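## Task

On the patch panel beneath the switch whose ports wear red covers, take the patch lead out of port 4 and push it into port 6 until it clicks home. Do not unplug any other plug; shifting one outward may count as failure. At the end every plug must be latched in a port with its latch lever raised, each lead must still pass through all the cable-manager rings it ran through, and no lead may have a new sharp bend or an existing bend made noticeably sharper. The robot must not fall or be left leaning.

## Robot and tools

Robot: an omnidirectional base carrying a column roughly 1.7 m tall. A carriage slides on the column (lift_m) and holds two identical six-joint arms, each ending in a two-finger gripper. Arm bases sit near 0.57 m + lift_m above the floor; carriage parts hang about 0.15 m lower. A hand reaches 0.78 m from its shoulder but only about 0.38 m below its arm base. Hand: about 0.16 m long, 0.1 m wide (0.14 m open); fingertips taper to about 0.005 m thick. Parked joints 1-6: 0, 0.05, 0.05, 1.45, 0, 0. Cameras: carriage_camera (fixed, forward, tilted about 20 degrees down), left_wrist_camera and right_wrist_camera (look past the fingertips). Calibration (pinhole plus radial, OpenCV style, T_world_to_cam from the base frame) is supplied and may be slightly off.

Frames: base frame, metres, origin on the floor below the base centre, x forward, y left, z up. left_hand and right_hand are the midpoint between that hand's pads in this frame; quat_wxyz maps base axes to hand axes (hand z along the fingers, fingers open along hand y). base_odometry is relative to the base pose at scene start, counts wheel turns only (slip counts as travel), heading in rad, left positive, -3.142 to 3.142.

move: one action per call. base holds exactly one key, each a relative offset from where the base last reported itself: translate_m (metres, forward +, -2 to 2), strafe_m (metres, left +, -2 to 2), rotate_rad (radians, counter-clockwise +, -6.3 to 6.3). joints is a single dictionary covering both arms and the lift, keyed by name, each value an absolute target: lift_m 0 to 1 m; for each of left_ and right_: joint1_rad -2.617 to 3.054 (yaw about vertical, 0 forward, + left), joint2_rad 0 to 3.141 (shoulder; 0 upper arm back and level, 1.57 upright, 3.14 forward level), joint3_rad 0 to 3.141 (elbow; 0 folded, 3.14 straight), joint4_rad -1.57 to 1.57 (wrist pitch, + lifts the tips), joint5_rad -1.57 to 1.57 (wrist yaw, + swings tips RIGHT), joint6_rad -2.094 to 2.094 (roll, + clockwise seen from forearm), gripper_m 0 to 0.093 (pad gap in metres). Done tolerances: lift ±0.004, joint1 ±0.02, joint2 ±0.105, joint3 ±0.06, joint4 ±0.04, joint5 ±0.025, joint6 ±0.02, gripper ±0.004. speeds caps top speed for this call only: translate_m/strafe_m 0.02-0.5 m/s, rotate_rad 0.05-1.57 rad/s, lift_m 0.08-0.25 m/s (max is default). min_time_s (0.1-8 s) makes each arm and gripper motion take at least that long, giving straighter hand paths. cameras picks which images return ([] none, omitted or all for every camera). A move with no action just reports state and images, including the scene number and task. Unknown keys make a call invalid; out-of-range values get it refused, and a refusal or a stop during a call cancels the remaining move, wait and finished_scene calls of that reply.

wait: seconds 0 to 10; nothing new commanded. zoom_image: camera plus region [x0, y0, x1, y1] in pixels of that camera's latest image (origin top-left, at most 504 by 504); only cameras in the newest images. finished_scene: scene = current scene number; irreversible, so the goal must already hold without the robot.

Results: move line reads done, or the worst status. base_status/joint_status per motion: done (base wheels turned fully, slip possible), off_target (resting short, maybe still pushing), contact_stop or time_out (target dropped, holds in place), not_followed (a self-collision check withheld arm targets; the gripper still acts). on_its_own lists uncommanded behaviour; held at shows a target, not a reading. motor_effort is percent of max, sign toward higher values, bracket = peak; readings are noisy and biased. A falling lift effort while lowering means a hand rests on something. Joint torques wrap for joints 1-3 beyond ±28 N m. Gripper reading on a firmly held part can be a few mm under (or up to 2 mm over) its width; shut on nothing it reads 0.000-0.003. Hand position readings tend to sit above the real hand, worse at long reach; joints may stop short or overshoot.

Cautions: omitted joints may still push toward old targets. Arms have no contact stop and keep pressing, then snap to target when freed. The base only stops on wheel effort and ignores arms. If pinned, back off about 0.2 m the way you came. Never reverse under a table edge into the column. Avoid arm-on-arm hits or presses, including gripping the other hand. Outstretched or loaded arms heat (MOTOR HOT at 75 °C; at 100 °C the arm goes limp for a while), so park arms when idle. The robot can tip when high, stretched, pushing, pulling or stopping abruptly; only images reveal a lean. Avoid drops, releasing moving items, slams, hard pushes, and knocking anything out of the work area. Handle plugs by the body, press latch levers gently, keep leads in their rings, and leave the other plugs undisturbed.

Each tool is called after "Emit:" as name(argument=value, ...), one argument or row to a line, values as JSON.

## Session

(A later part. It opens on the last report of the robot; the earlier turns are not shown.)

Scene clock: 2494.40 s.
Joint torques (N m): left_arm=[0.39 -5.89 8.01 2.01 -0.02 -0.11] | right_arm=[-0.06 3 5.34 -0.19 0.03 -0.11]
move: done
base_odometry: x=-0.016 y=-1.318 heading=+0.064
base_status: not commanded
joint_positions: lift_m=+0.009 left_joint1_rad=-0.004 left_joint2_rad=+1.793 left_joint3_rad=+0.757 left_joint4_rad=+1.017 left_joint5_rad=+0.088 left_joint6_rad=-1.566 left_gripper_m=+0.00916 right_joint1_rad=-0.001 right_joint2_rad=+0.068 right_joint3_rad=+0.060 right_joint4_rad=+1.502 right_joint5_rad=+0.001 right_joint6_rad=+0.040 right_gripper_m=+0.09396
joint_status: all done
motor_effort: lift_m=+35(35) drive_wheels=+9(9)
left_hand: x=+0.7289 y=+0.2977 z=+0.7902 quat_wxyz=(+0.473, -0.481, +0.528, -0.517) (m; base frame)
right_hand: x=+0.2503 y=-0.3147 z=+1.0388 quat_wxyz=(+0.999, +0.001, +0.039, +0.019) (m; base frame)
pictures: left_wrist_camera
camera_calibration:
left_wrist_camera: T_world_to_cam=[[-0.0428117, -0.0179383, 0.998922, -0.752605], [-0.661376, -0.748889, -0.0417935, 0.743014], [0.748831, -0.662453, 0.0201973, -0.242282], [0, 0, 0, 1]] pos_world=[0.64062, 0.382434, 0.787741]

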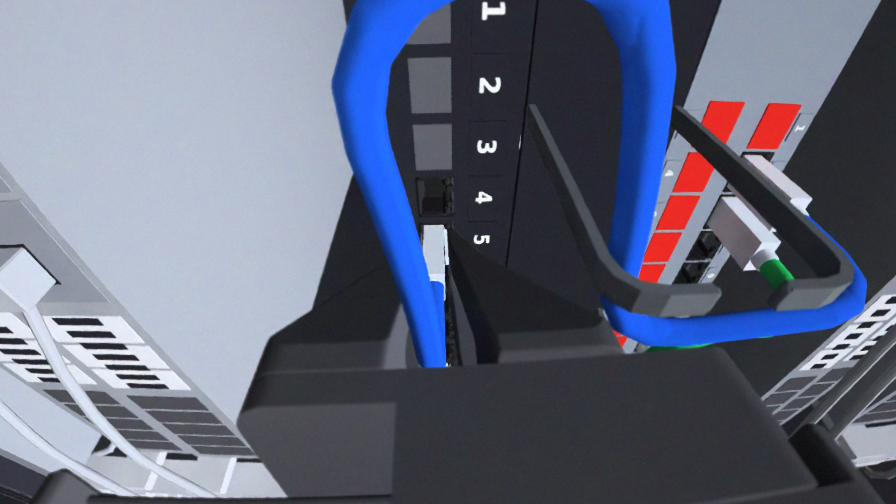

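Emit:
move(
  joints={"left_gripper_m": 0.0055},
  min_time_s=1.5,
  cameras=[],
)

Emit:
move(
  joints={"left_gripper_m": 0.0015},
  min_time_s=1.5,
  cameras=["left_wrist_camera"],
)

Emit:
zoom_image(
  camera="left_wrist_camera",
  region=[360, 160, 560, 360],
)

Scene clock: 2501.40 s.
Joint torques (N m): left_arm=[0.39 -5.87 8.01 2.01 -0.03 -0.12] | right_arm=[-0.28 2.97 5.59 -0.2 -0.04 -0.17]
move: done
base_odometry: x=-0.016 y=-1.318 heading=+0.064
base_status: not commanded
joint_positions: lift_m=+0.009 left_joint1_rad=-0.004 left_joint2_rad=+1.793 left_joint3_rad=+0.757 left_joint4_rad=+1.017 left_joint5_rad=+0.088 left_joint6_rad=-1.566 left_gripper_m=+0.00636 right_joint1_rad=-0.001 right_joint2_rad=+0.068 right_joint3_rad=+0.060 right_joint4_rad=+1.502 right_joint5_rad=+0.001 right_joint6_rad=+0.040 right_gripper_m=+0.09396
joint_status: all done
motor_effort: lift_m=+35(35) drive_wheels=+9(9)
left_hand: x=+0.7289 y=+0.2977 z=+0.7902 quat_wxyz=(+0.473, -0.481, +0.528, -0.517) (m; base frame)
right_hand: x=+0.2503 y=-0.3147 z=+1.0388 quat_wxyz=(+0.999, +0.001, +0.039, +0.019) (m; base frame)
pictures: none
No camera images: "cameras" was empty.

Scene clock: 2503.20 s.
Joint torques (N m): left_arm=[0.36 -5.86 7.98 2.01 -0.03 -0.12] | right_arm=[-0.14 3.03 5.49 -0.24 0.02 -0.13]
move: off_target
base_odometry: x=-0.016 y=-1.318 heading=+0.064
base_status: not commanded
joint_positions: lift_m=+0.009 left_joint1_rad=-0.004 left_joint2_rad=+1.793 left_joint3_rad=+0.757 left_joint4_rad=+1.017 left_joint5_rad=+0.088 left_joint6_rad=-1.566 left_gripper_m=+0.00636 right_joint1_rad=-0.001 right_joint2_rad=+0.068 right_joint3_rad=+0.060 right_joint4_rad=+1.502 right_joint5_rad=+0.001 right_joint6_rad=+0.040 right_gripper_m=+0.09396
joint_status: left_gripper_m off_target (ended at +0.00636, target +0.00150)
motor_effort: lift_m=+35(35) drive_wheels=+8(10)
left_hand: x=+0.7289 y=+0.2977 z=+0.7902 quat_wxyz=(+0.473, -0.481, +0.528, -0.517) (m; base frame)
right_hand: x=+0.2503 y=-0.3147 z=+1.0388 quat_wxyz=(+0.999, +0.001, +0.039, +0.019) (m; base frame)
pictures: left_wrist_camera
camera_calibration:
left_wrist_camera: T_world_to_cam=[[-0.0428117, -0.0179383, 0.998922, -0.752605], [-0.661376, -0.748889, -0.0417935, 0.743014], [0.748831, -0.662453, 0.0201973, -0.242282], [0, 0, 0, 1]] pos_world=[0.64062, 0.382434, 0.787741]

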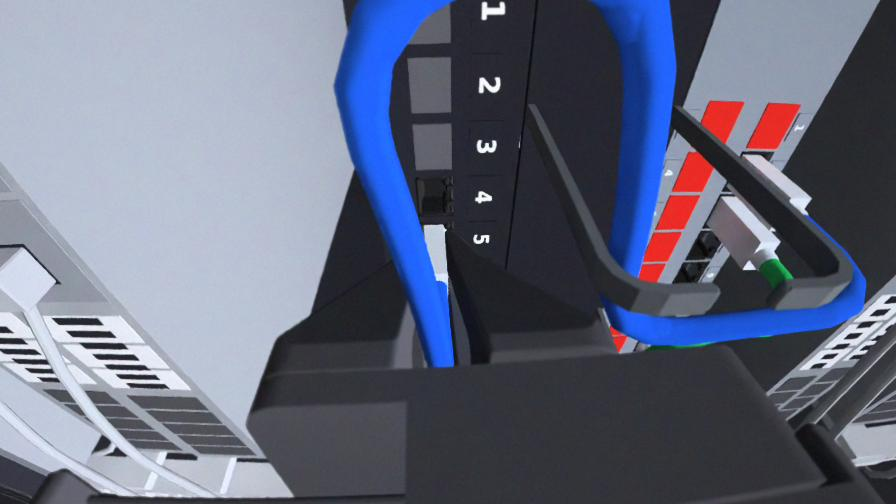

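Scaled by 2.520 from the camera's 896x504 image, which has a finer 1280x720 frame.

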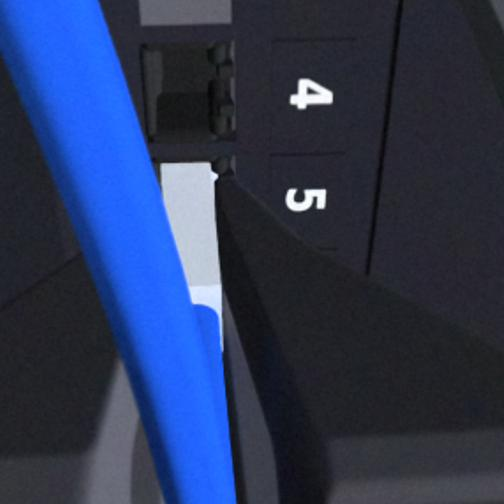

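Emit:
move(
  base={"translate_m": -0.036},
  speeds={"translate_m": 0.02},
  cameras=["left_wrist_camera"],
)

Emit:
zoom_image(
  camera="left_wrist_camera",
  region=[360, 130, 560, 330],
)

Scene clock: 2510.60 s.
Joint torques (N m): left_arm=[0.43 -6.53 6.74 2.07 -0.01 -0.12] | right_arm=[-0.09 2.92 5.34 -0.24 -0.02 -0.15]
move: done
base_odometry: x=-0.051 y=-1.320 heading=+0.064
base_status: done
joint_positions: lift_m=+0.009 left_joint1_rad=-0.004 left_joint2_rad=+1.801 left_joint3_rad=+0.771 left_joint4_rad=+1.009 left_joint5_rad=+0.086 left_joint6_rad=-1.566 left_gripper_m=+0.00634 right_joint1_rad=-0.001 right_joint2_rad=+0.068 right_joint3_rad=+0.060 right_joint4_rad=+1.501 right_joint5_rad=+0.001 right_joint6_rad=+0.040 right_gripper_m=+0.09396
joint_status: not commanded
motor_effort: lift_m=+35(35) drive_wheels=+7(9)
left_hand: x=+0.7320 y=+0.2979 z=+0.7907 quat_wxyz=(+0.473, -0.481, +0.528, -0.516) (m; base frame)
right_hand: x=+0.2504 y=-0.3147 z=+1.0388 quat_wxyz=(+0.999, +0.001, +0.039, +0.019) (m; base frame)
pictures: left_wrist_camera
camera_calibration:
left_wrist_camera: T_world_to_cam=[[-0.0415809, -0.0180009, 0.998973, -0.753881], [-0.660266, -0.749912, -0.0409957, 0.744144], [0.74988, -0.661293, 0.0192966, -0.244877], [0, 0, 0, 1]] pos_world=[0.643615, 0.382537, 0.788339]

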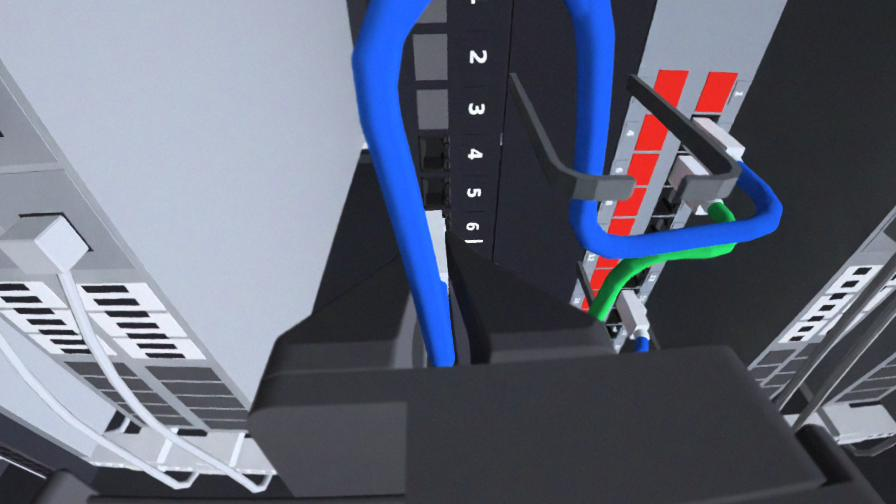

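Scaled by 2.520 from the camera's 896x504 image, which has a finer 1280x720 frame.

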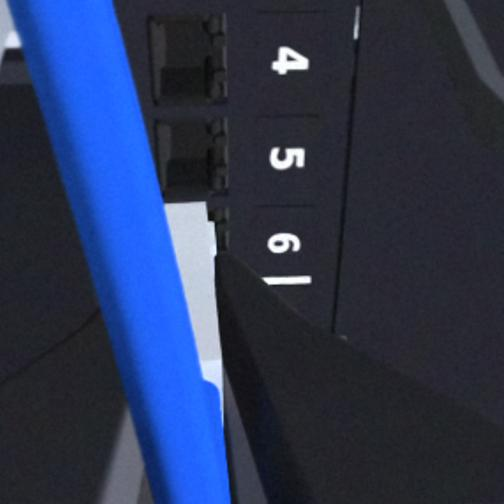

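Emit:
move(
  base={"strafe_m": -0.0185},
  speeds={"strafe_m": 0.02},
  cameras=["left_wrist_camera"],
)

Emit:
zoom_image(
  camera="left_wrist_camera",
  region=[360, 130, 560, 330],
)

Scene clock: 2532.67 s.
Joint torques (N m): left_arm=[0.12 -6.56 6.78 2.07 0.01 -0.12] | right_arm=[-0.2 2.96 5.49 -0.21 -0.03 -0.17]
move: done
base_odometry: x=-0.050 y=-1.338 heading=+0.064
base_status: done
joint_positions: lift_m=+0.009 left_joint1_rad=-0.001 left_joint2_rad=+1.801 left_joint3_rad=+0.771 left_joint4_rad=+1.009 left_joint5_rad=+0.084 left_joint6_rad=-1.566 left_gripper_m=+0.00634 right_joint1_rad=-0.001 right_joint2_rad=+0.068 right_joint3_rad=+0.060 right_joint4_rad=+1.501 right_joint5_rad=+0.001 right_joint6_rad=+0.040 right_gripper_m=+0.09396
joint_status: not commanded
motor_effort: lift_m=+35(35) drive_wheels=+9(11)
left_hand: x=+0.7321 y=+0.2997 z=+0.7907 quat_wxyz=(+0.474, -0.482, +0.527, -0.515) (m; base frame)
right_hand: x=+0.2504 y=-0.3147 z=+1.0388 quat_wxyz=(+0.999, +0.001, +0.039, +0.019) (m; base frame)
pictures: left_wrist_camera
camera_calibration:
left_wrist_camera: T_world_to_cam=[[-0.0415636, -0.0182631, 0.998969, -0.75378], [-0.656855, -0.752897, -0.0410938, 0.743965], [0.752871, -0.657885, 0.0192968, -0.246878], [0, 0, 0, 1]] pos_world=[0.643214, 0.383945, 0.788339]

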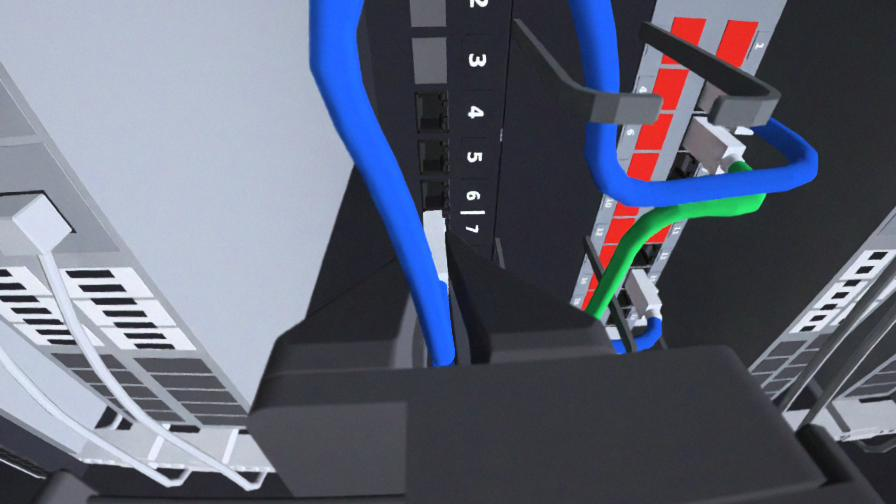

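Scaled by 2.520 from the camera's 896x504 image, which has a finer 1280x720 frame.

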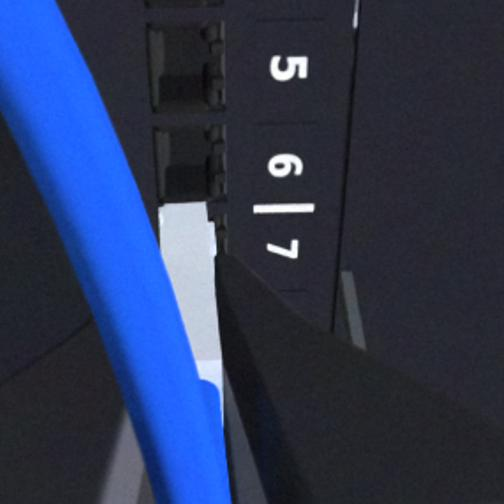

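Emit:
move(
  base={"strafe_m": -0.0015},
  speeds={"strafe_m": 0.02},
  cameras=[],
)

Emit:
move(
  base={"translate_m": 0.014},
  speeds={"translate_m": 0.02},
  cameras=["left_wrist_camera"],
)

Emit:
zoom_image(
  camera="left_wrist_camera",
  region=[380, 170, 520, 310],
)

Scene clock: 2545.53 s.
Joint torques (N m): left_arm=[-0.44 -6.5 6.74 2.11 0.07 -0.12] | right_arm=[-0.14 3.06 5.53 -0.21 -0.01 -0.12]
move: done
base_odometry: x=-0.050 y=-1.339 heading=+0.065
base_status: done
joint_positions: lift_m=+0.009 left_joint1_rad=+0.004 left_joint2_rad=+1.801 left_joint3_rad=+0.771 left_joint4_rad=+1.009 left_joint5_rad=+0.081 left_joint6_rad=-1.566 left_gripper_m=+0.00634 right_joint1_rad=-0.001 right_joint2_rad=+0.068 right_joint3_rad=+0.060 right_joint4_rad=+1.501 right_joint5_rad=+0.001 right_joint6_rad=+0.040 right_gripper_m=+0.09396
joint_status: not commanded
motor_effort: lift_m=+35(35) drive_wheels=+8(9)
left_hand: x=+0.7322 y=+0.3026 z=+0.7908 quat_wxyz=(+0.476, -0.484, +0.525, -0.513) (m; base frame)
right_hand: x=+0.2504 y=-0.3147 z=+1.0388 quat_wxyz=(+0.999, +0.001, +0.039, +0.019) (m; base frame)
pictures: none
No camera images: "cameras" was empty.

Scene clock: 2546.63 s.
Joint torques (N m): left_arm=[-0.34 -6.58 6.69 2.07 0.05 -0.12] | right_arm=[-0.05 2.89 5.46 -0.17 0.03 -0.14]
move: done
base_odometry: x=-0.036 y=-1.339 heading=+0.064
base_status: done
joint_positions: lift_m=+0.009 left_joint1_rad=+0.005 left_joint2_rad=+1.801 left_joint3_rad=+0.771 left_joint4_rad=+1.008 left_joint5_rad=+0.081 left_joint6_rad=-1.566 left_gripper_m=+0.00634 right_joint1_rad=-0.001 right_joint2_rad=+0.068 right_joint3_rad=+0.060 right_joint4_rad=+1.501 right_joint5_rad=+0.001 right_joint6_rad=+0.040 right_gripper_m=+0.09396
joint_status: not commanded
motor_effort: lift_m=+35(35) drive_wheels=-14(16)
left_hand: x=+0.7322 y=+0.3031 z=+0.7905 quat_wxyz=(+0.476, -0.485, +0.525, -0.512) (m; base frame)
right_hand: x=+0.2504 y=-0.3147 z=+1.0388 quat_wxyz=(+0.999, +0.001, +0.039, +0.019) (m; base frame)
pictures: left_wrist_camera
camera_calibration:
left_wrist_camera: T_world_to_cam=[[-0.0405405, -0.0187216, 0.999002, -0.754164], [-0.649983, -0.758864, -0.0405983, 0.742956], [0.758867, -0.650981, 0.0185959, -0.250733], [0, 0, 0, 1]] pos_world=[0.642608, 0.386461, 0.788237]

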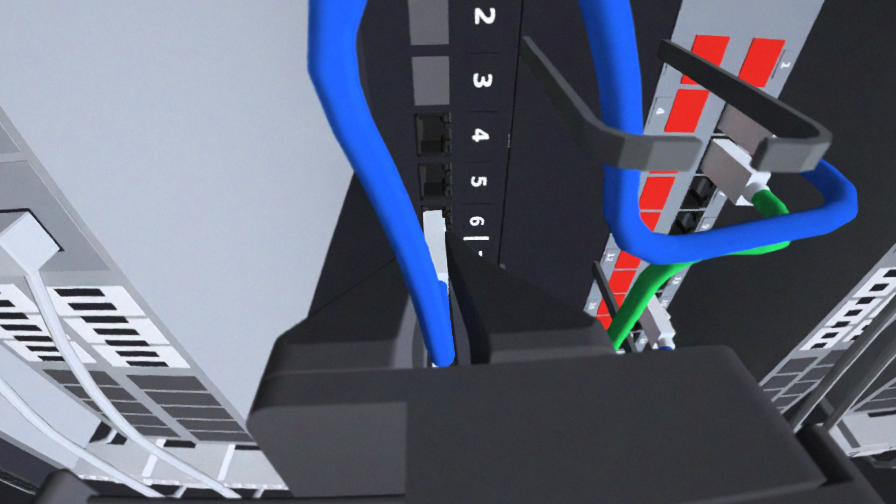

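Scaled by 3.600 from the camera's 896x504 image, which has a finer 1280x720 frame.

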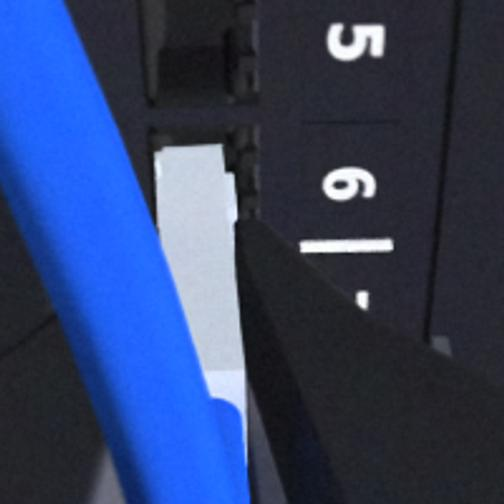

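Emit:
move(
  base={"strafe_m": -0.004},
  speeds={"strafe_m": 0.02},
  cameras=["left_wrist_camera"],
)

Emit:
zoom_image(
  camera="left_wrist_camera",
  region=[380, 170, 520, 310],
)

Scene clock: 2565.20 s.
Joint torques (N m): left_arm=[-0.58 -6.52 6.78 2.09 0.06 -0.12] | right_arm=[-0.06 3 5.59 -0.15 0 -0.19]
move: done
base_odometry: x=-0.036 y=-1.342 heading=+0.064
base_status: done
joint_positions: lift_m=+0.009 left_joint1_rad=+0.005 left_joint2_rad=+1.801 left_joint3_rad=+0.771 left_joint4_rad=+1.008 left_joint5_rad=+0.080 left_joint6_rad=-1.566 left_gripper_m=+0.00634 right_joint1_rad=-0.001 right_joint2_rad=+0.068 right_joint3_rad=+0.060 right_joint4_rad=+1.501 right_joint5_rad=+0.001 right_joint6_rad=+0.040 right_gripper_m=+0.09396
joint_status: not commanded
motor_effort: lift_m=+35(35) drive_wheels=+9(11)
left_hand: x=+0.7322 y=+0.3037 z=+0.7904 quat_wxyz=(+0.477, -0.486, +0.524, -0.512) (m; base frame)
right_hand: x=+0.2504 y=-0.3147 z=+1.0388 quat_wxyz=(+0.999, +0.001, +0.039, +0.019) (m; base frame)
pictures: left_wrist_camera
camera_calibration:
left_wrist_camera: T_world_to_cam=[[-0.0401433, -0.0188428, 0.999016, -0.754279], [-0.648492, -0.760149, -0.0403957, 0.742572], [0.760162, -0.649476, 0.0182954, -0.251569], [0, 0, 0, 1]] pos_world=[0.642506, 0.386864, 0.788137]

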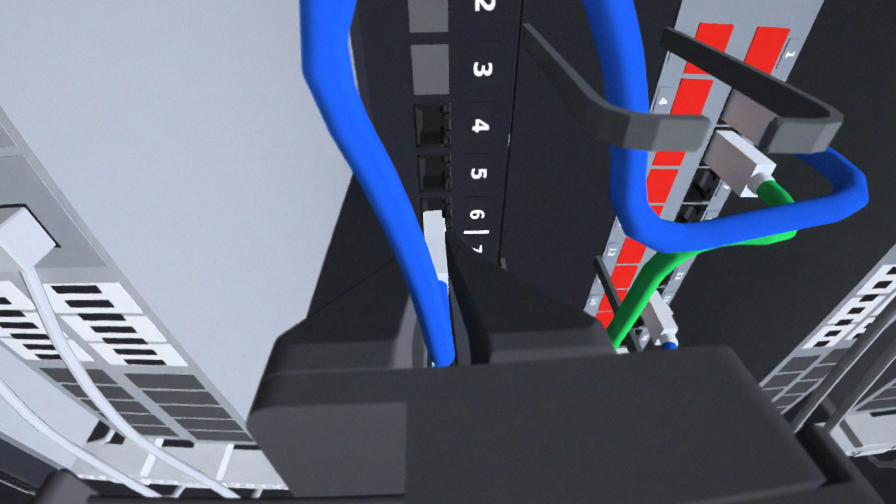

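Scaled by 3.600 from the camera's 896x504 image, which has a finer 1280x720 frame.

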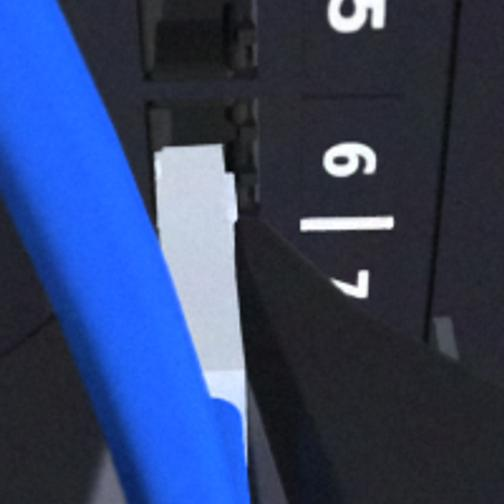

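Emit:
move(
  base={"translate_m": 0.003},
  speeds={"translate_m": 0.02},
  cameras=["left_wrist_camera"],
)

Emit:
zoom_image(
  camera="left_wrist_camera",
  region=[380, 170, 520, 310],
)

Scene clock: 2577.40 s.
Joint torques (N m): left_arm=[-0.42 -6.53 6.75 2.12 0.06 -0.13] | right_arm=[0.01 2.89 5.41 -0.19 -0.01 -0.16]
move: done
base_odometry: x=-0.033 y=-1.342 heading=+0.064
base_status: done
joint_positions: lift_m=+0.009 left_joint1_rad=+0.005 left_joint2_rad=+1.801 left_joint3_rad=+0.771 left_joint4_rad=+1.008 left_joint5_rad=+0.080 left_joint6_rad=-1.566 left_gripper_m=+0.00634 right_joint1_rad=-0.001 right_joint2_rad=+0.068 right_joint3_rad=+0.060 right_joint4_rad=+1.501 right_joint5_rad=+0.001 right_joint6_rad=+0.040 right_gripper_m=+0.09396
joint_status: not commanded
motor_effort: lift_m=+35(35) drive_wheels=-11(13)
left_hand: x=+0.7322 y=+0.3037 z=+0.7904 quat_wxyz=(+0.477, -0.486, +0.524, -0.512) (m; base frame)
right_hand: x=+0.2504 y=-0.3147 z=+1.0388 quat_wxyz=(+0.999, +0.001, +0.039, +0.019) (m; base frame)
pictures: left_wrist_camera
camera_calibration:
left_wrist_camera: T_world_to_cam=[[-0.0401433, -0.0188428, 0.999016, -0.754279], [-0.648492, -0.760149, -0.0403957, 0.742572], [0.760162, -0.649476, 0.0182954, -0.251569], [0, 0, 0, 1]] pos_world=[0.642506, 0.386864, 0.788137]

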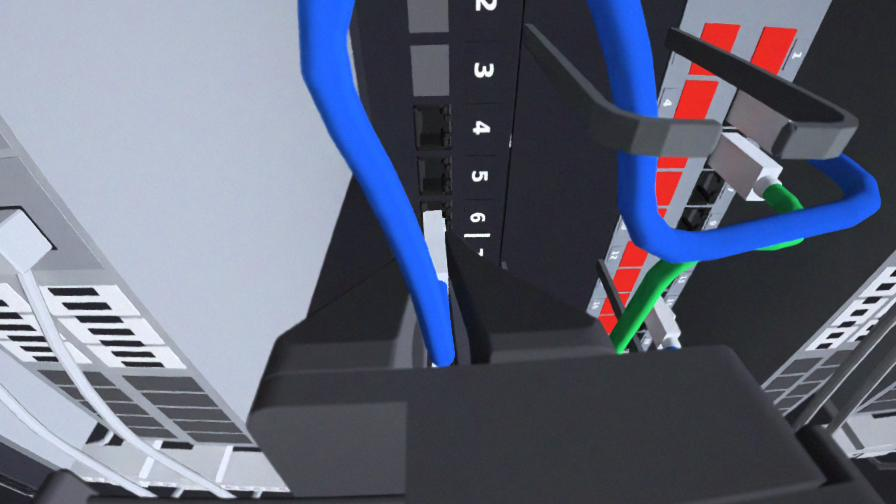

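Scaled by 3.600 from the camera's 896x504 image, which has a finer 1280x720 frame.

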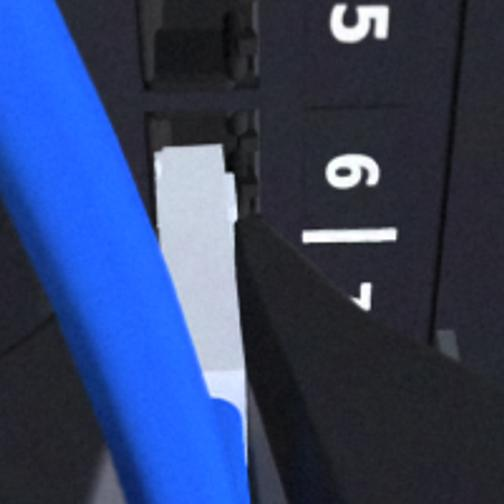

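Emit:
zoom_image(
  camera="left_wrist_camera",
  region=[405, 150, 475, 220],
)

Scaled by 7.200 from the camera's 896x504 image, which has a finer 1280x720 frame.

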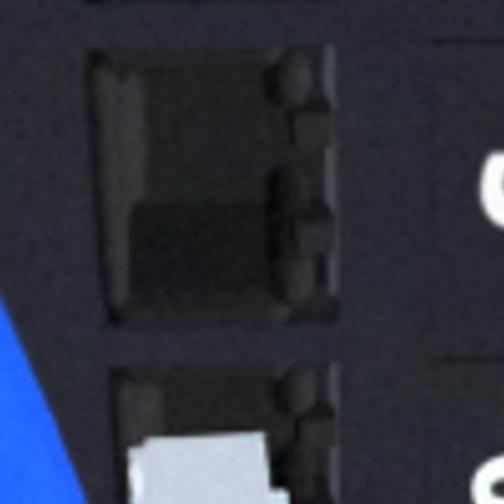

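Emit:
move(
  base={"strafe_m": 0.003},
  speeds={"strafe_m": 0.02},
  cameras=["left_wrist_camera"],
)

Emit:
zoom_image(
  camera="left_wrist_camera",
  region=[405, 150, 475, 220],
)

Scene clock: 2615.37 s.
Joint torques (N m): left_arm=[-0.59 -6.61 6.76 2.11 0.07 -0.12] | right_arm=[-0.23 3.02 5.57 -0.16 -0.01 -0.1]
move: done
base_odometry: x=-0.034 y=-1.339 heading=+0.064
base_status: done
joint_positions: lift_m=+0.009 left_joint1_rad=+0.007 left_joint2_rad=+1.801 left_joint3_rad=+0.771 left_joint4_rad=+1.007 left_joint5_rad=+0.079 left_joint6_rad=-1.566 left_gripper_m=+0.00634 right_joint1_rad=-0.001 right_joint2_rad=+0.068 right_joint3_rad=+0.060 right_joint4_rad=+1.501 right_joint5_rad=+0.001 right_joint6_rad=+0.040 right_gripper_m=+0.09396
joint_status: not commanded
motor_effort: lift_m=+35(35) drive_wheels=-14(15)
left_hand: x=+0.7322 y=+0.3043 z=+0.7902 quat_wxyz=(+0.477, -0.486, +0.524, -0.511) (m; base frame)
right_hand: x=+0.2504 y=-0.3147 z=+1.0388 quat_wxyz=(+0.999, +0.001, +0.039, +0.019) (m; base frame)
pictures: left_wrist_camera
camera_calibration:
left_wrist_camera: T_world_to_cam=[[-0.0394099, -0.018847, 0.999045, -0.754665], [-0.647396, -0.761109, -0.0398965, 0.742157], [0.761134, -0.64835, 0.0177938, -0.251827], [0, 0, 0, 1]] pos_world=[0.642402, 0.387367, 0.788035]

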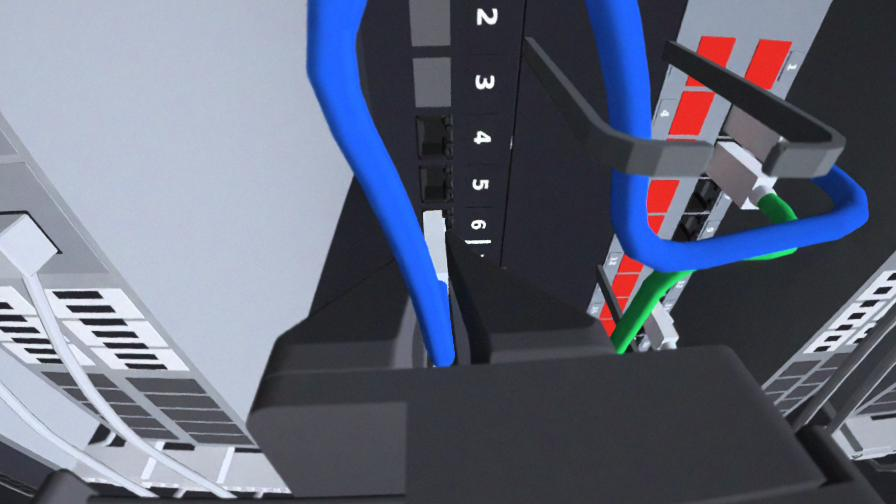

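Scaled by 7.200 from the camera's 896x504 image, which has a finer 1280x720 frame.

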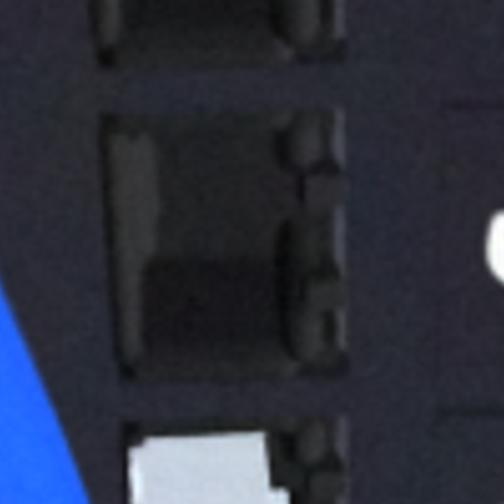

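Emit:
move(
  base={"strafe_m": -0.003},
  speeds={"strafe_m": 0.02},
  cameras=["left_wrist_camera"],
)

Emit:
zoom_image(
  camera="left_wrist_camera",
  region=[405, 150, 475, 220],
)

Scene clock: 2625.53 s.
Joint torques (N m): left_arm=[-0.47 -6.49 6.78 2.11 0.08 -0.11] | right_arm=[-0.34 2.85 5.45 -0.25 0.02 -0.12]
move: done
base_odometry: x=-0.034 y=-1.342 heading=+0.064
base_status: done
joint_positions: lift_m=+0.009 left_joint1_rad=+0.007 left_joint2_rad=+1.801 left_joint3_rad=+0.771 left_joint4_rad=+1.008 left_joint5_rad=+0.079 left_joint6_rad=-1.566 left_gripper_m=+0.00634 right_joint1_rad=-0.001 right_joint2_rad=+0.068 right_joint3_rad=+0.060 right_joint4_rad=+1.500 right_joint5_rad=+0.001 right_joint6_rad=+0.040 right_gripper_m=+0.09396
joint_status: not commanded
motor_effort: lift_m=+35(35) drive_wheels=-3(9)
left_hand: x=+0.7322 y=+0.3044 z=+0.7903 quat_wxyz=(+0.477, -0.486, +0.524, -0.511) (m; base frame)
right_hand: x=+0.2505 y=-0.3147 z=+1.0388 quat_wxyz=(+0.999, +0.001, +0.039, +0.019) (m; base frame)
pictures: left_wrist_camera
camera_calibration:
left_wrist_camera: T_world_to_cam=[[-0.039751, -0.0189597, 0.99903, -0.754493], [-0.647106, -0.761339, -0.0401969, 0.742314], [0.761363, -0.648076, 0.0179951, -0.2521], [0, 0, 0, 1]] pos_world=[0.642304, 0.387468, 0.788136]

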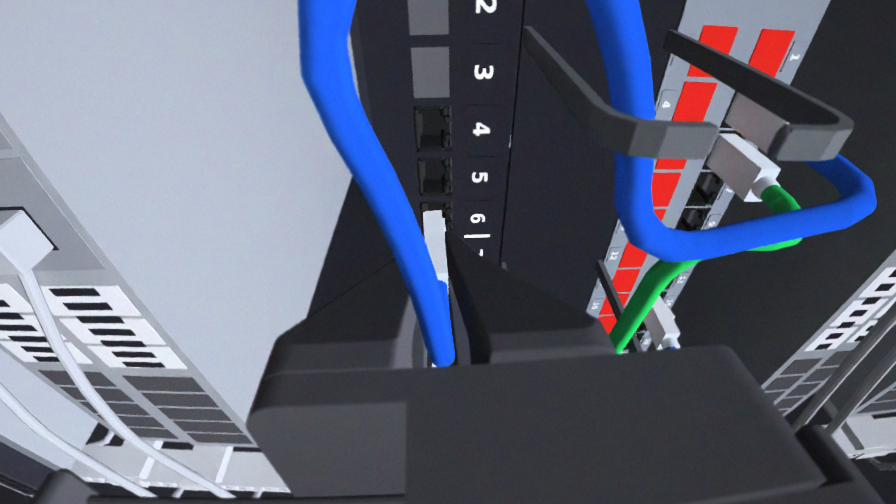

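Scaled by 7.200 from the camera's 896x504 image, which has a finer 1280x720 frame.

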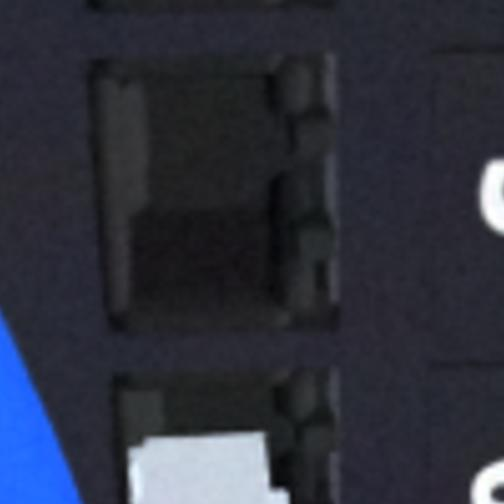

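Emit:
move(
  base={"strafe_m": 0.0012},
  speeds={"strafe_m": 0.02},
  cameras=["left_wrist_camera"],
)

Emit:
zoom_image(
  camera="left_wrist_camera",
  region=[405, 150, 475, 220],
)

Scene clock: 2633.20 s.
Joint torques (N m): left_arm=[-0.69 -6.37 6.74 2.1 0.07 -0.12] | right_arm=[-0.14 3.19 5.44 -0.19 0.03 -0.12]
move: done
base_odometry: x=-0.034 y=-1.341 heading=+0.064
base_status: done
joint_positions: lift_m=+0.009 left_joint1_rad=+0.008 left_joint2_rad=+1.801 left_joint3_rad=+0.771 left_joint4_rad=+1.008 left_joint5_rad=+0.078 left_joint6_rad=-1.566 left_gripper_m=+0.00634 right_joint1_rad=-0.001 right_joint2_rad=+0.068 right_joint3_rad=+0.060 right_joint4_rad=+1.500 right_joint5_rad=+0.001 right_joint6_rad=+0.040 right_gripper_m=+0.09396
joint_status: not commanded
motor_effort: lift_m=+35(35) drive_wheels=-5(6)
left_hand: x=+0.7322 y=+0.3053 z=+0.7903 quat_wxyz=(+0.478, -0.487, +0.523, -0.511) (m; base frame)
right_hand: x=+0.2505 y=-0.3147 z=+1.0388 quat_wxyz=(+0.999, +0.001, +0.039, +0.019) (m; base frame)
pictures: left_wrist_camera
camera_calibration:
left_wrist_camera: T_world_to_cam=[[-0.0396996, -0.019068, 0.99903, -0.754478], [-0.645056, -0.763077, -0.0401978, 0.742079], [0.763104, -0.646026, 0.0179939, -0.253403], [0, 0, 0, 1]] pos_world=[0.642103, 0.388172, 0.788136]

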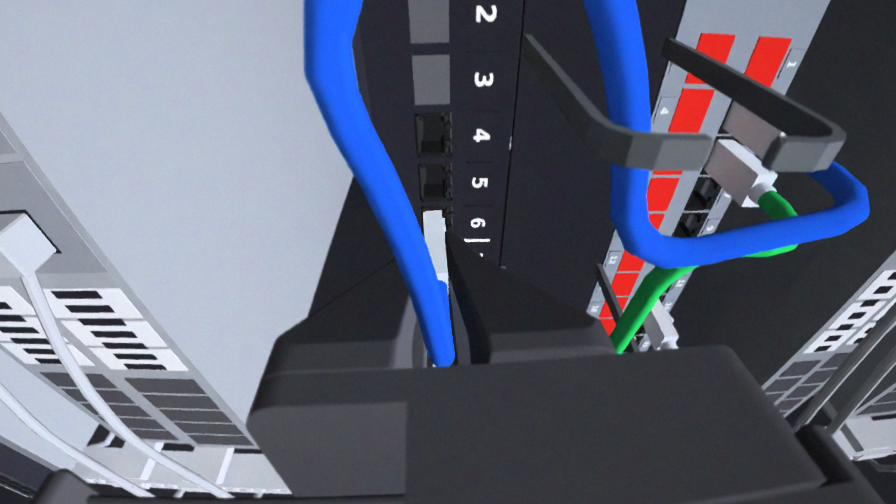

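Scaled by 7.200 from the camera's 896x504 image, which has a finer 1280x720 frame.

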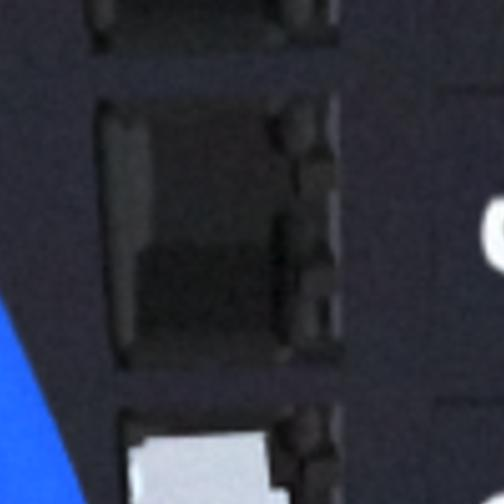

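Emit:
move(
  base={"translate_m": 0.002},
  speeds={"translate_m": 0.02},
  cameras=["left_wrist_camera"],
)

Emit:
zoom_image(
  camera="left_wrist_camera",
  region=[405, 150, 475, 220],
)

Scene clock: 2638.97 s.
Joint torques (N m): left_arm=[-0.69 -6.53 6.94 2.12 0.05 -0.11] | right_arm=[-0.18 2.97 5.44 -0.19 0.01 -0.11]
move: done
base_odometry: x=-0.032 y=-1.341 heading=+0.064
base_status: done
joint_positions: lift_m=+0.009 left_joint1_rad=+0.008 left_joint2_rad=+1.801 left_joint3_rad=+0.771 left_joint4_rad=+1.008 left_joint5_rad=+0.078 left_joint6_rad=-1.566 left_gripper_m=+0.00634 right_joint1_rad=-0.001 right_joint2_rad=+0.068 right_joint3_rad=+0.060 right_joint4_rad=+1.500 right_joint5_rad=+0.001 right_joint6_rad=+0.040 right_gripper_m=+0.09396
joint_status: not commanded
motor_effort: lift_m=+35(35) drive_wheels=-12(13)
left_hand: x=+0.7322 y=+0.3053 z=+0.7903 quat_wxyz=(+0.478, -0.487, +0.523, -0.511) (m; base frame)
right_hand: x=+0.2506 y=-0.3147 z=+1.0388 quat_wxyz=(+0.999, +0.001, +0.040, +0.019) (m; base frame)
pictures: left_wrist_camera
camera_calibration:
left_wrist_camera: T_world_to_cam=[[-0.0396996, -0.019068, 0.99903, -0.754478], [-0.645056, -0.763077, -0.0401978, 0.742079], [0.763104, -0.646026, 0.0179939, -0.253403], [0, 0, 0, 1]] pos_world=[0.642103, 0.388172, 0.788136]

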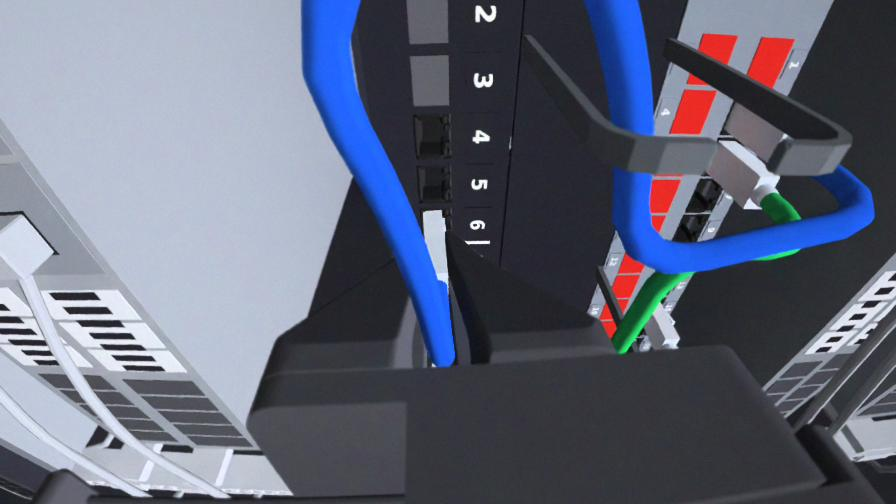

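Scaled by 7.200 from the camera's 896x504 image, which has a finer 1280x720 frame.

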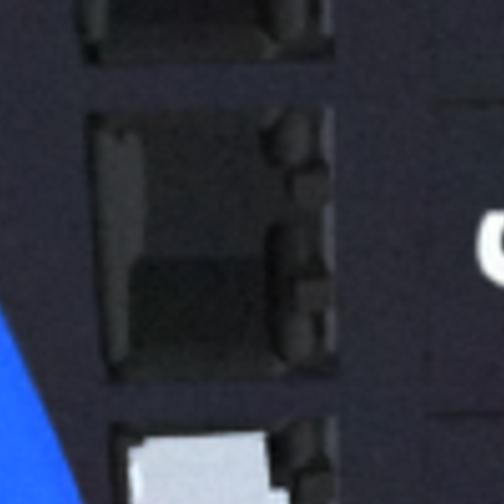

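Emit:
move(
  base={"translate_m": 0.003},
  speeds={"translate_m": 0.02},
  cameras=["left_wrist_camera"],
)

Emit:
zoom_image(
  camera="left_wrist_camera",
  region=[405, 150, 475, 220],
)

Scene clock: 2646.60 s.
Joint torques (N m): left_arm=[-0.73 -6.45 6.72 2.12 0.09 -0.12] | right_arm=[-0.16 3.07 5.5 -0.2 0.01 -0.15]
move: done
base_odometry: x=-0.030 y=-1.341 heading=+0.064
base_status: done
joint_positions: lift_m=+0.009 left_joint1_rad=+0.008 left_joint2_rad=+1.801 left_joint3_rad=+0.771 left_joint4_rad=+1.009 left_joint5_rad=+0.078 left_joint6_rad=-1.566 left_gripper_m=+0.00634 right_joint1_rad=-0.001 right_joint2_rad=+0.068 right_joint3_rad=+0.060 right_joint4_rad=+1.500 right_joint5_rad=+0.001 right_joint6_rad=+0.040 right_gripper_m=+0.09396
joint_status: not commanded
motor_effort: lift_m=+35(35) drive_wheels=-12(14)
left_hand: x=+0.7323 y=+0.3053 z=+0.7908 quat_wxyz=(+0.478, -0.486, +0.523, -0.511) (m; base frame)
right_hand: x=+0.2507 y=-0.3147 z=+1.0388 quat_wxyz=(+0.999, +0.001, +0.040, +0.019) (m; base frame)
pictures: left_wrist_camera
camera_calibration:
left_wrist_camera: T_world_to_cam=[[-0.0416194, -0.0190079, 0.998953, -0.753511], [-0.645012, -0.763051, -0.0413923, 0.743], [0.763038, -0.646059, 0.0194974, -0.254546], [0, 0, 0, 1]] pos_world=[0.642111, 0.388172, 0.788439]

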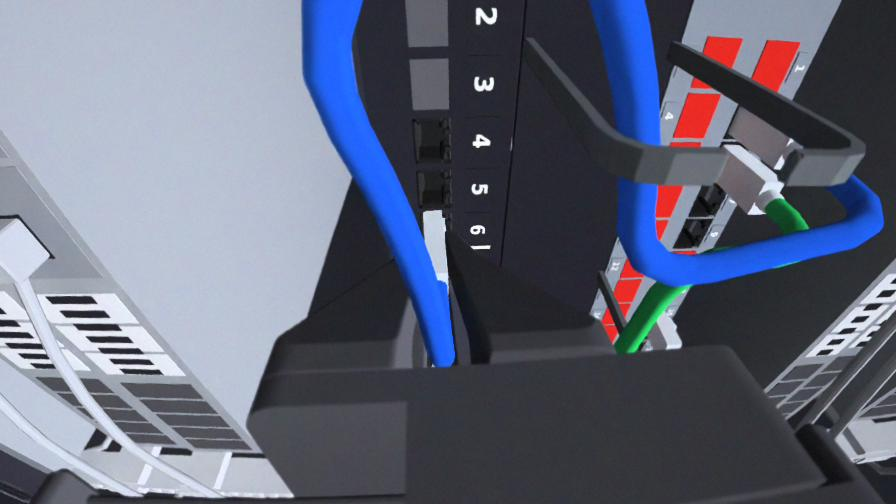

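Scaled by 7.200 from the camera's 896x504 image, which has a finer 1280x720 frame.

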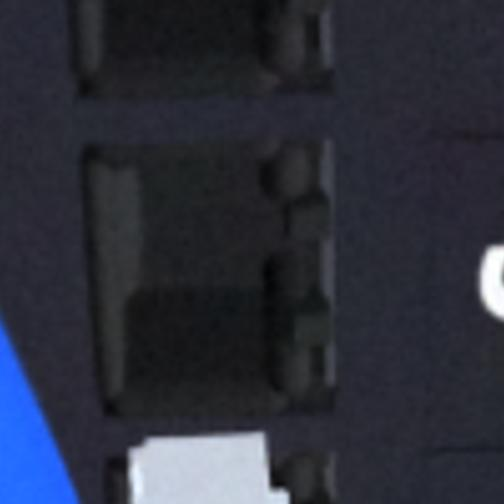

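Emit:
move(
  base={"translate_m": -0.002},
  speeds={"translate_m": 0.02},
  cameras=[],
)

Emit:
move(
  base={"strafe_m": -0.0025},
  speeds={"strafe_m": 0.02},
  cameras=["left_wrist_camera"],
)

Emit:
zoom_image(
  camera="left_wrist_camera",
  region=[405, 150, 475, 220],
)

Scene clock: 2665.50 s.
Joint torques (N m): left_arm=[-0.58 -6.45 6.75 2.08 0.08 -0.11] | right_arm=[-0.16 3 5.53 -0.2 0.04 -0.13]
move: done
base_odometry: x=-0.031 y=-1.341 heading=+0.064
base_status: done
joint_positions: lift_m=+0.009 left_joint1_rad=+0.008 left_joint2_rad=+1.801 left_joint3_rad=+0.771 left_joint4_rad=+1.008 left_joint5_rad=+0.078 left_joint6_rad=-1.566 left_gripper_m=+0.00634 right_joint1_rad=-0.001 right_joint2_rad=+0.068 right_joint3_rad=+0.060 right_joint4_rad=+1.500 right_joint5_rad=+0.001 right_joint6_rad=+0.040 right_gripper_m=+0.09396
joint_status: not commanded
motor_effort: lift_m=+35(35) drive_wheels=+9(10)
left_hand: x=+0.7322 y=+0.3053 z=+0.7904 quat_wxyz=(+0.478, -0.487, +0.523, -0.511) (m; base frame)
right_hand: x=+0.2507 y=-0.3147 z=+1.0388 quat_wxyz=(+0.999, +0.001, +0.040, +0.019) (m; base frame)
pictures: none
No camera images: "cameras" was empty.

Scene clock: 2666.07 s.
Joint torques (N m): left_arm=[-0.87 -6.54 6.72 2.09 0.06 -0.12] | right_arm=[-0.4 3.1 5.61 -0.17 -0.03 -0.14]
move: done
base_odometry: x=-0.031 y=-1.343 heading=+0.064
base_status: done
joint_positions: lift_m=+0.009 left_joint1_rad=+0.009 left_joint2_rad=+1.801 left_joint3_rad=+0.771 left_joint4_rad=+1.008 left_joint5_rad=+0.077 left_joint6_rad=-1.566 left_gripper_m=+0.00634 right_joint1_rad=-0.001 right_joint2_rad=+0.068 right_joint3_rad=+0.060 right_joint4_rad=+1.500 right_joint5_rad=+0.001 right_joint6_rad=+0.040 right_gripper_m=+0.09396
joint_status: not commanded
motor_effort: lift_m=+35(35) drive_wheels=+15(17)
left_hand: x=+0.7323 y=+0.3056 z=+0.7905 quat_wxyz=(+0.478, -0.487, +0.523, -0.511) (m; base frame)
right_hand: x=+0.2507 y=-0.3147 z=+1.0388 quat_wxyz=(+0.999, +0.001, +0.040, +0.019) (m; base frame)
pictures: left_wrist_camera
camera_calibration:
left_wrist_camera: T_world_to_cam=[[-0.0404647, -0.019092, 0.998999, -0.75405], [-0.644422, -0.763586, -0.0406955, 0.742422], [0.763599, -0.645423, 0.018595, -0.254303], [0, 0, 0, 1]] pos_world=[0.642106, 0.388374, 0.788237]

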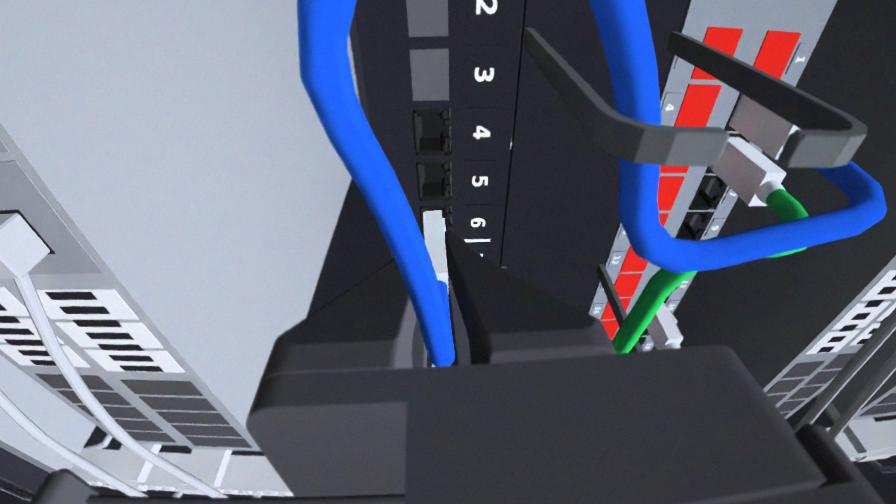

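Scaled by 7.200 from the camera's 896x504 image, which has a finer 1280x720 frame.

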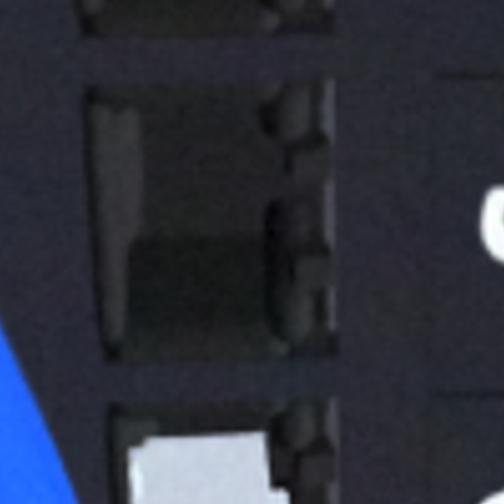

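Emit:
move(
  base={"translate_m": 0.003},
  speeds={"translate_m": 0.02},
  cameras=["left_wrist_camera"],
)

Emit:
zoom_image(
  camera="left_wrist_camera",
  region=[405, 150, 475, 220],
)

Scene clock: 2671.33 s.
Joint torques (N m): left_arm=[-0.81 -6.46 7.08 2.04 0.11 -0.11] | right_arm=[-0.12 3 5.39 -0.14 -0.05 -0.15]
move: done
base_odometry: x=-0.028 y=-1.343 heading=+0.064
base_status: done
joint_positions: lift_m=+0.009 left_joint1_rad=+0.009 left_joint2_rad=+1.801 left_joint3_rad=+0.768 left_joint4_rad=+1.014 left_joint5_rad=+0.075 left_joint6_rad=-1.566 left_gripper_m=+0.00634 right_joint1_rad=-0.001 right_joint2_rad=+0.068 right_joint3_rad=+0.060 right_joint4_rad=+1.500 right_joint5_rad=+0.001 right_joint6_rad=+0.040 right_gripper_m=+0.09396
joint_status: not commanded
motor_effort: lift_m=+35(35) drive_wheels=-10(12)
left_hand: x=+0.7317 y=+0.3060 z=+0.7905 quat_wxyz=(+0.479, -0.487, +0.522, -0.511) (m; base frame)
right_hand: x=+0.2506 y=-0.3147 z=+1.0388 quat_wxyz=(+0.999, +0.001, +0.040, +0.019) (m; base frame)
pictures: left_wrist_camera
camera_calibration:
left_wrist_camera: T_world_to_cam=[[-0.0426872, -0.019234, 0.998903, -0.752329], [-0.642567, -0.765067, -0.0421909, 0.742548], [0.76504, -0.643663, 0.0202994, -0.25658], [0, 0, 0, 1]] pos_world=[0.641315, 0.388478, 0.788041]

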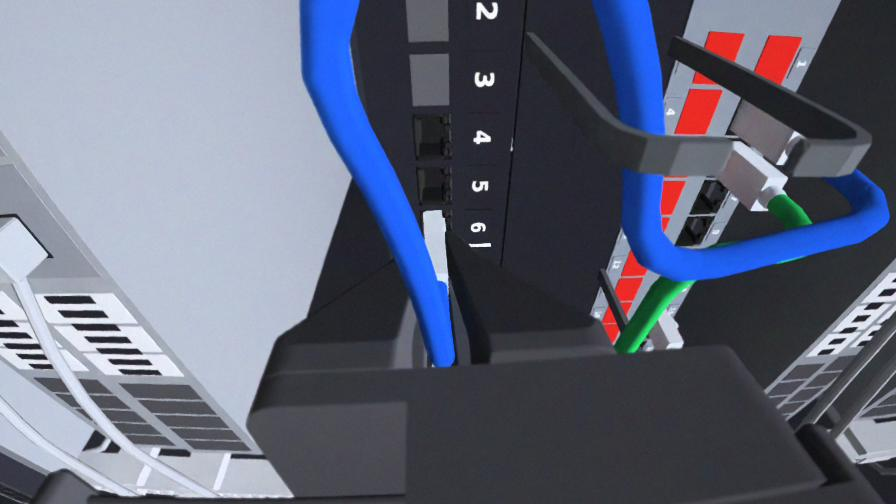

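Scaled by 7.200 from the camera's 896x504 image, which has a finer 1280x720 frame.

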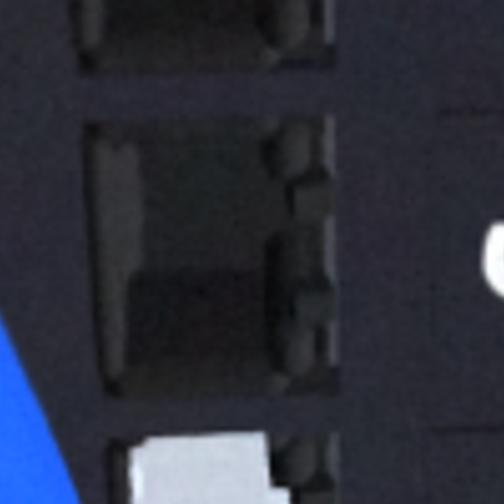

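Emit:
move(
  base={"translate_m": 0.003},
  speeds={"translate_m": 0.02},
  cameras=["left_wrist_camera"],
)

Emit:
zoom_image(
  camera="left_wrist_camera",
  region=[405, 150, 475, 220],
)

Scene clock: 2680.10 s.
Joint torques (N m): left_arm=[-0.75 -6.5 7.82 1.87 0.04 -0.12] | right_arm=[0.05 3.08 5.46 -0.19 0 -0.14]
move: done
base_odometry: x=-0.026 y=-1.343 heading=+0.064
base_status: done
joint_positions: lift_m=+0.009 left_joint1_rad=+0.009 left_joint2_rad=+1.801 left_joint3_rad=+0.759 left_joint4_rad=+1.028 left_joint5_rad=+0.079 left_joint6_rad=-1.566 left_gripper_m=+0.00634 right_joint1_rad=-0.001 right_joint2_rad=+0.068 right_joint3_rad=+0.060 right_joint4_rad=+1.500 right_joint5_rad=+0.001 right_joint6_rad=+0.040 right_gripper_m=+0.09396
joint_status: not commanded
motor_effort: lift_m=+35(35) drive_wheels=-8(13)
left_hand: x=+0.7300 y=+0.3053 z=+0.7900 quat_wxyz=(+0.480, -0.485, +0.522, -0.513) (m; base frame)
right_hand: x=+0.2505 y=-0.3147 z=+1.0388 quat_wxyz=(+0.999, +0.001, +0.039, +0.019) (m; base frame)
pictures: left_wrist_camera
camera_calibration:
left_wrist_camera: T_world_to_cam=[[-0.0473695, -0.0190873, 0.998695, -0.748299], [-0.645295, -0.762597, -0.0451822, 0.744526], [0.762464, -0.646593, 0.0238069, -0.255676], [0, 0, 0, 1]] pos_world=[0.639936, 0.388171, 0.787049]

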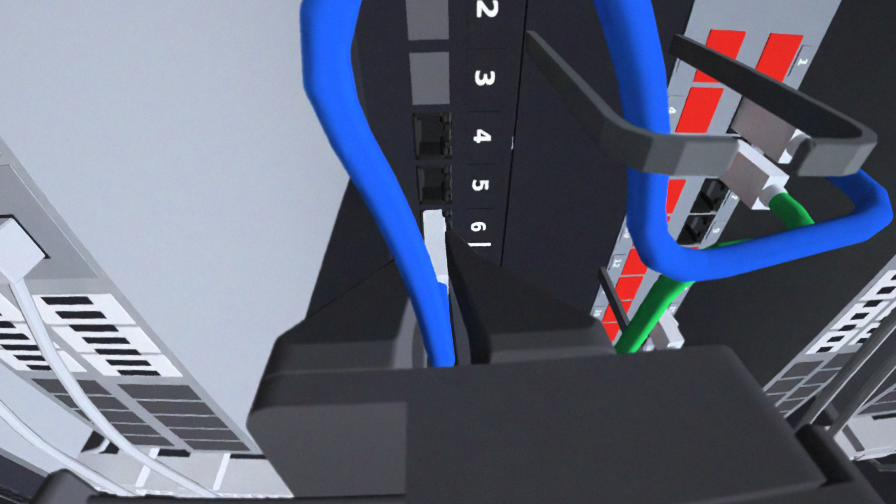

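Scaled by 7.200 from the camera's 896x504 image, which has a finer 1280x720 frame.

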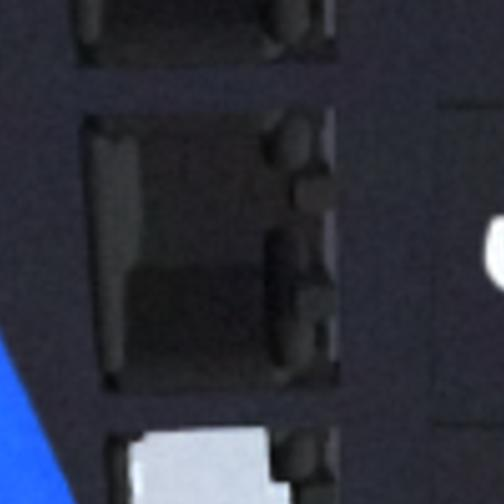

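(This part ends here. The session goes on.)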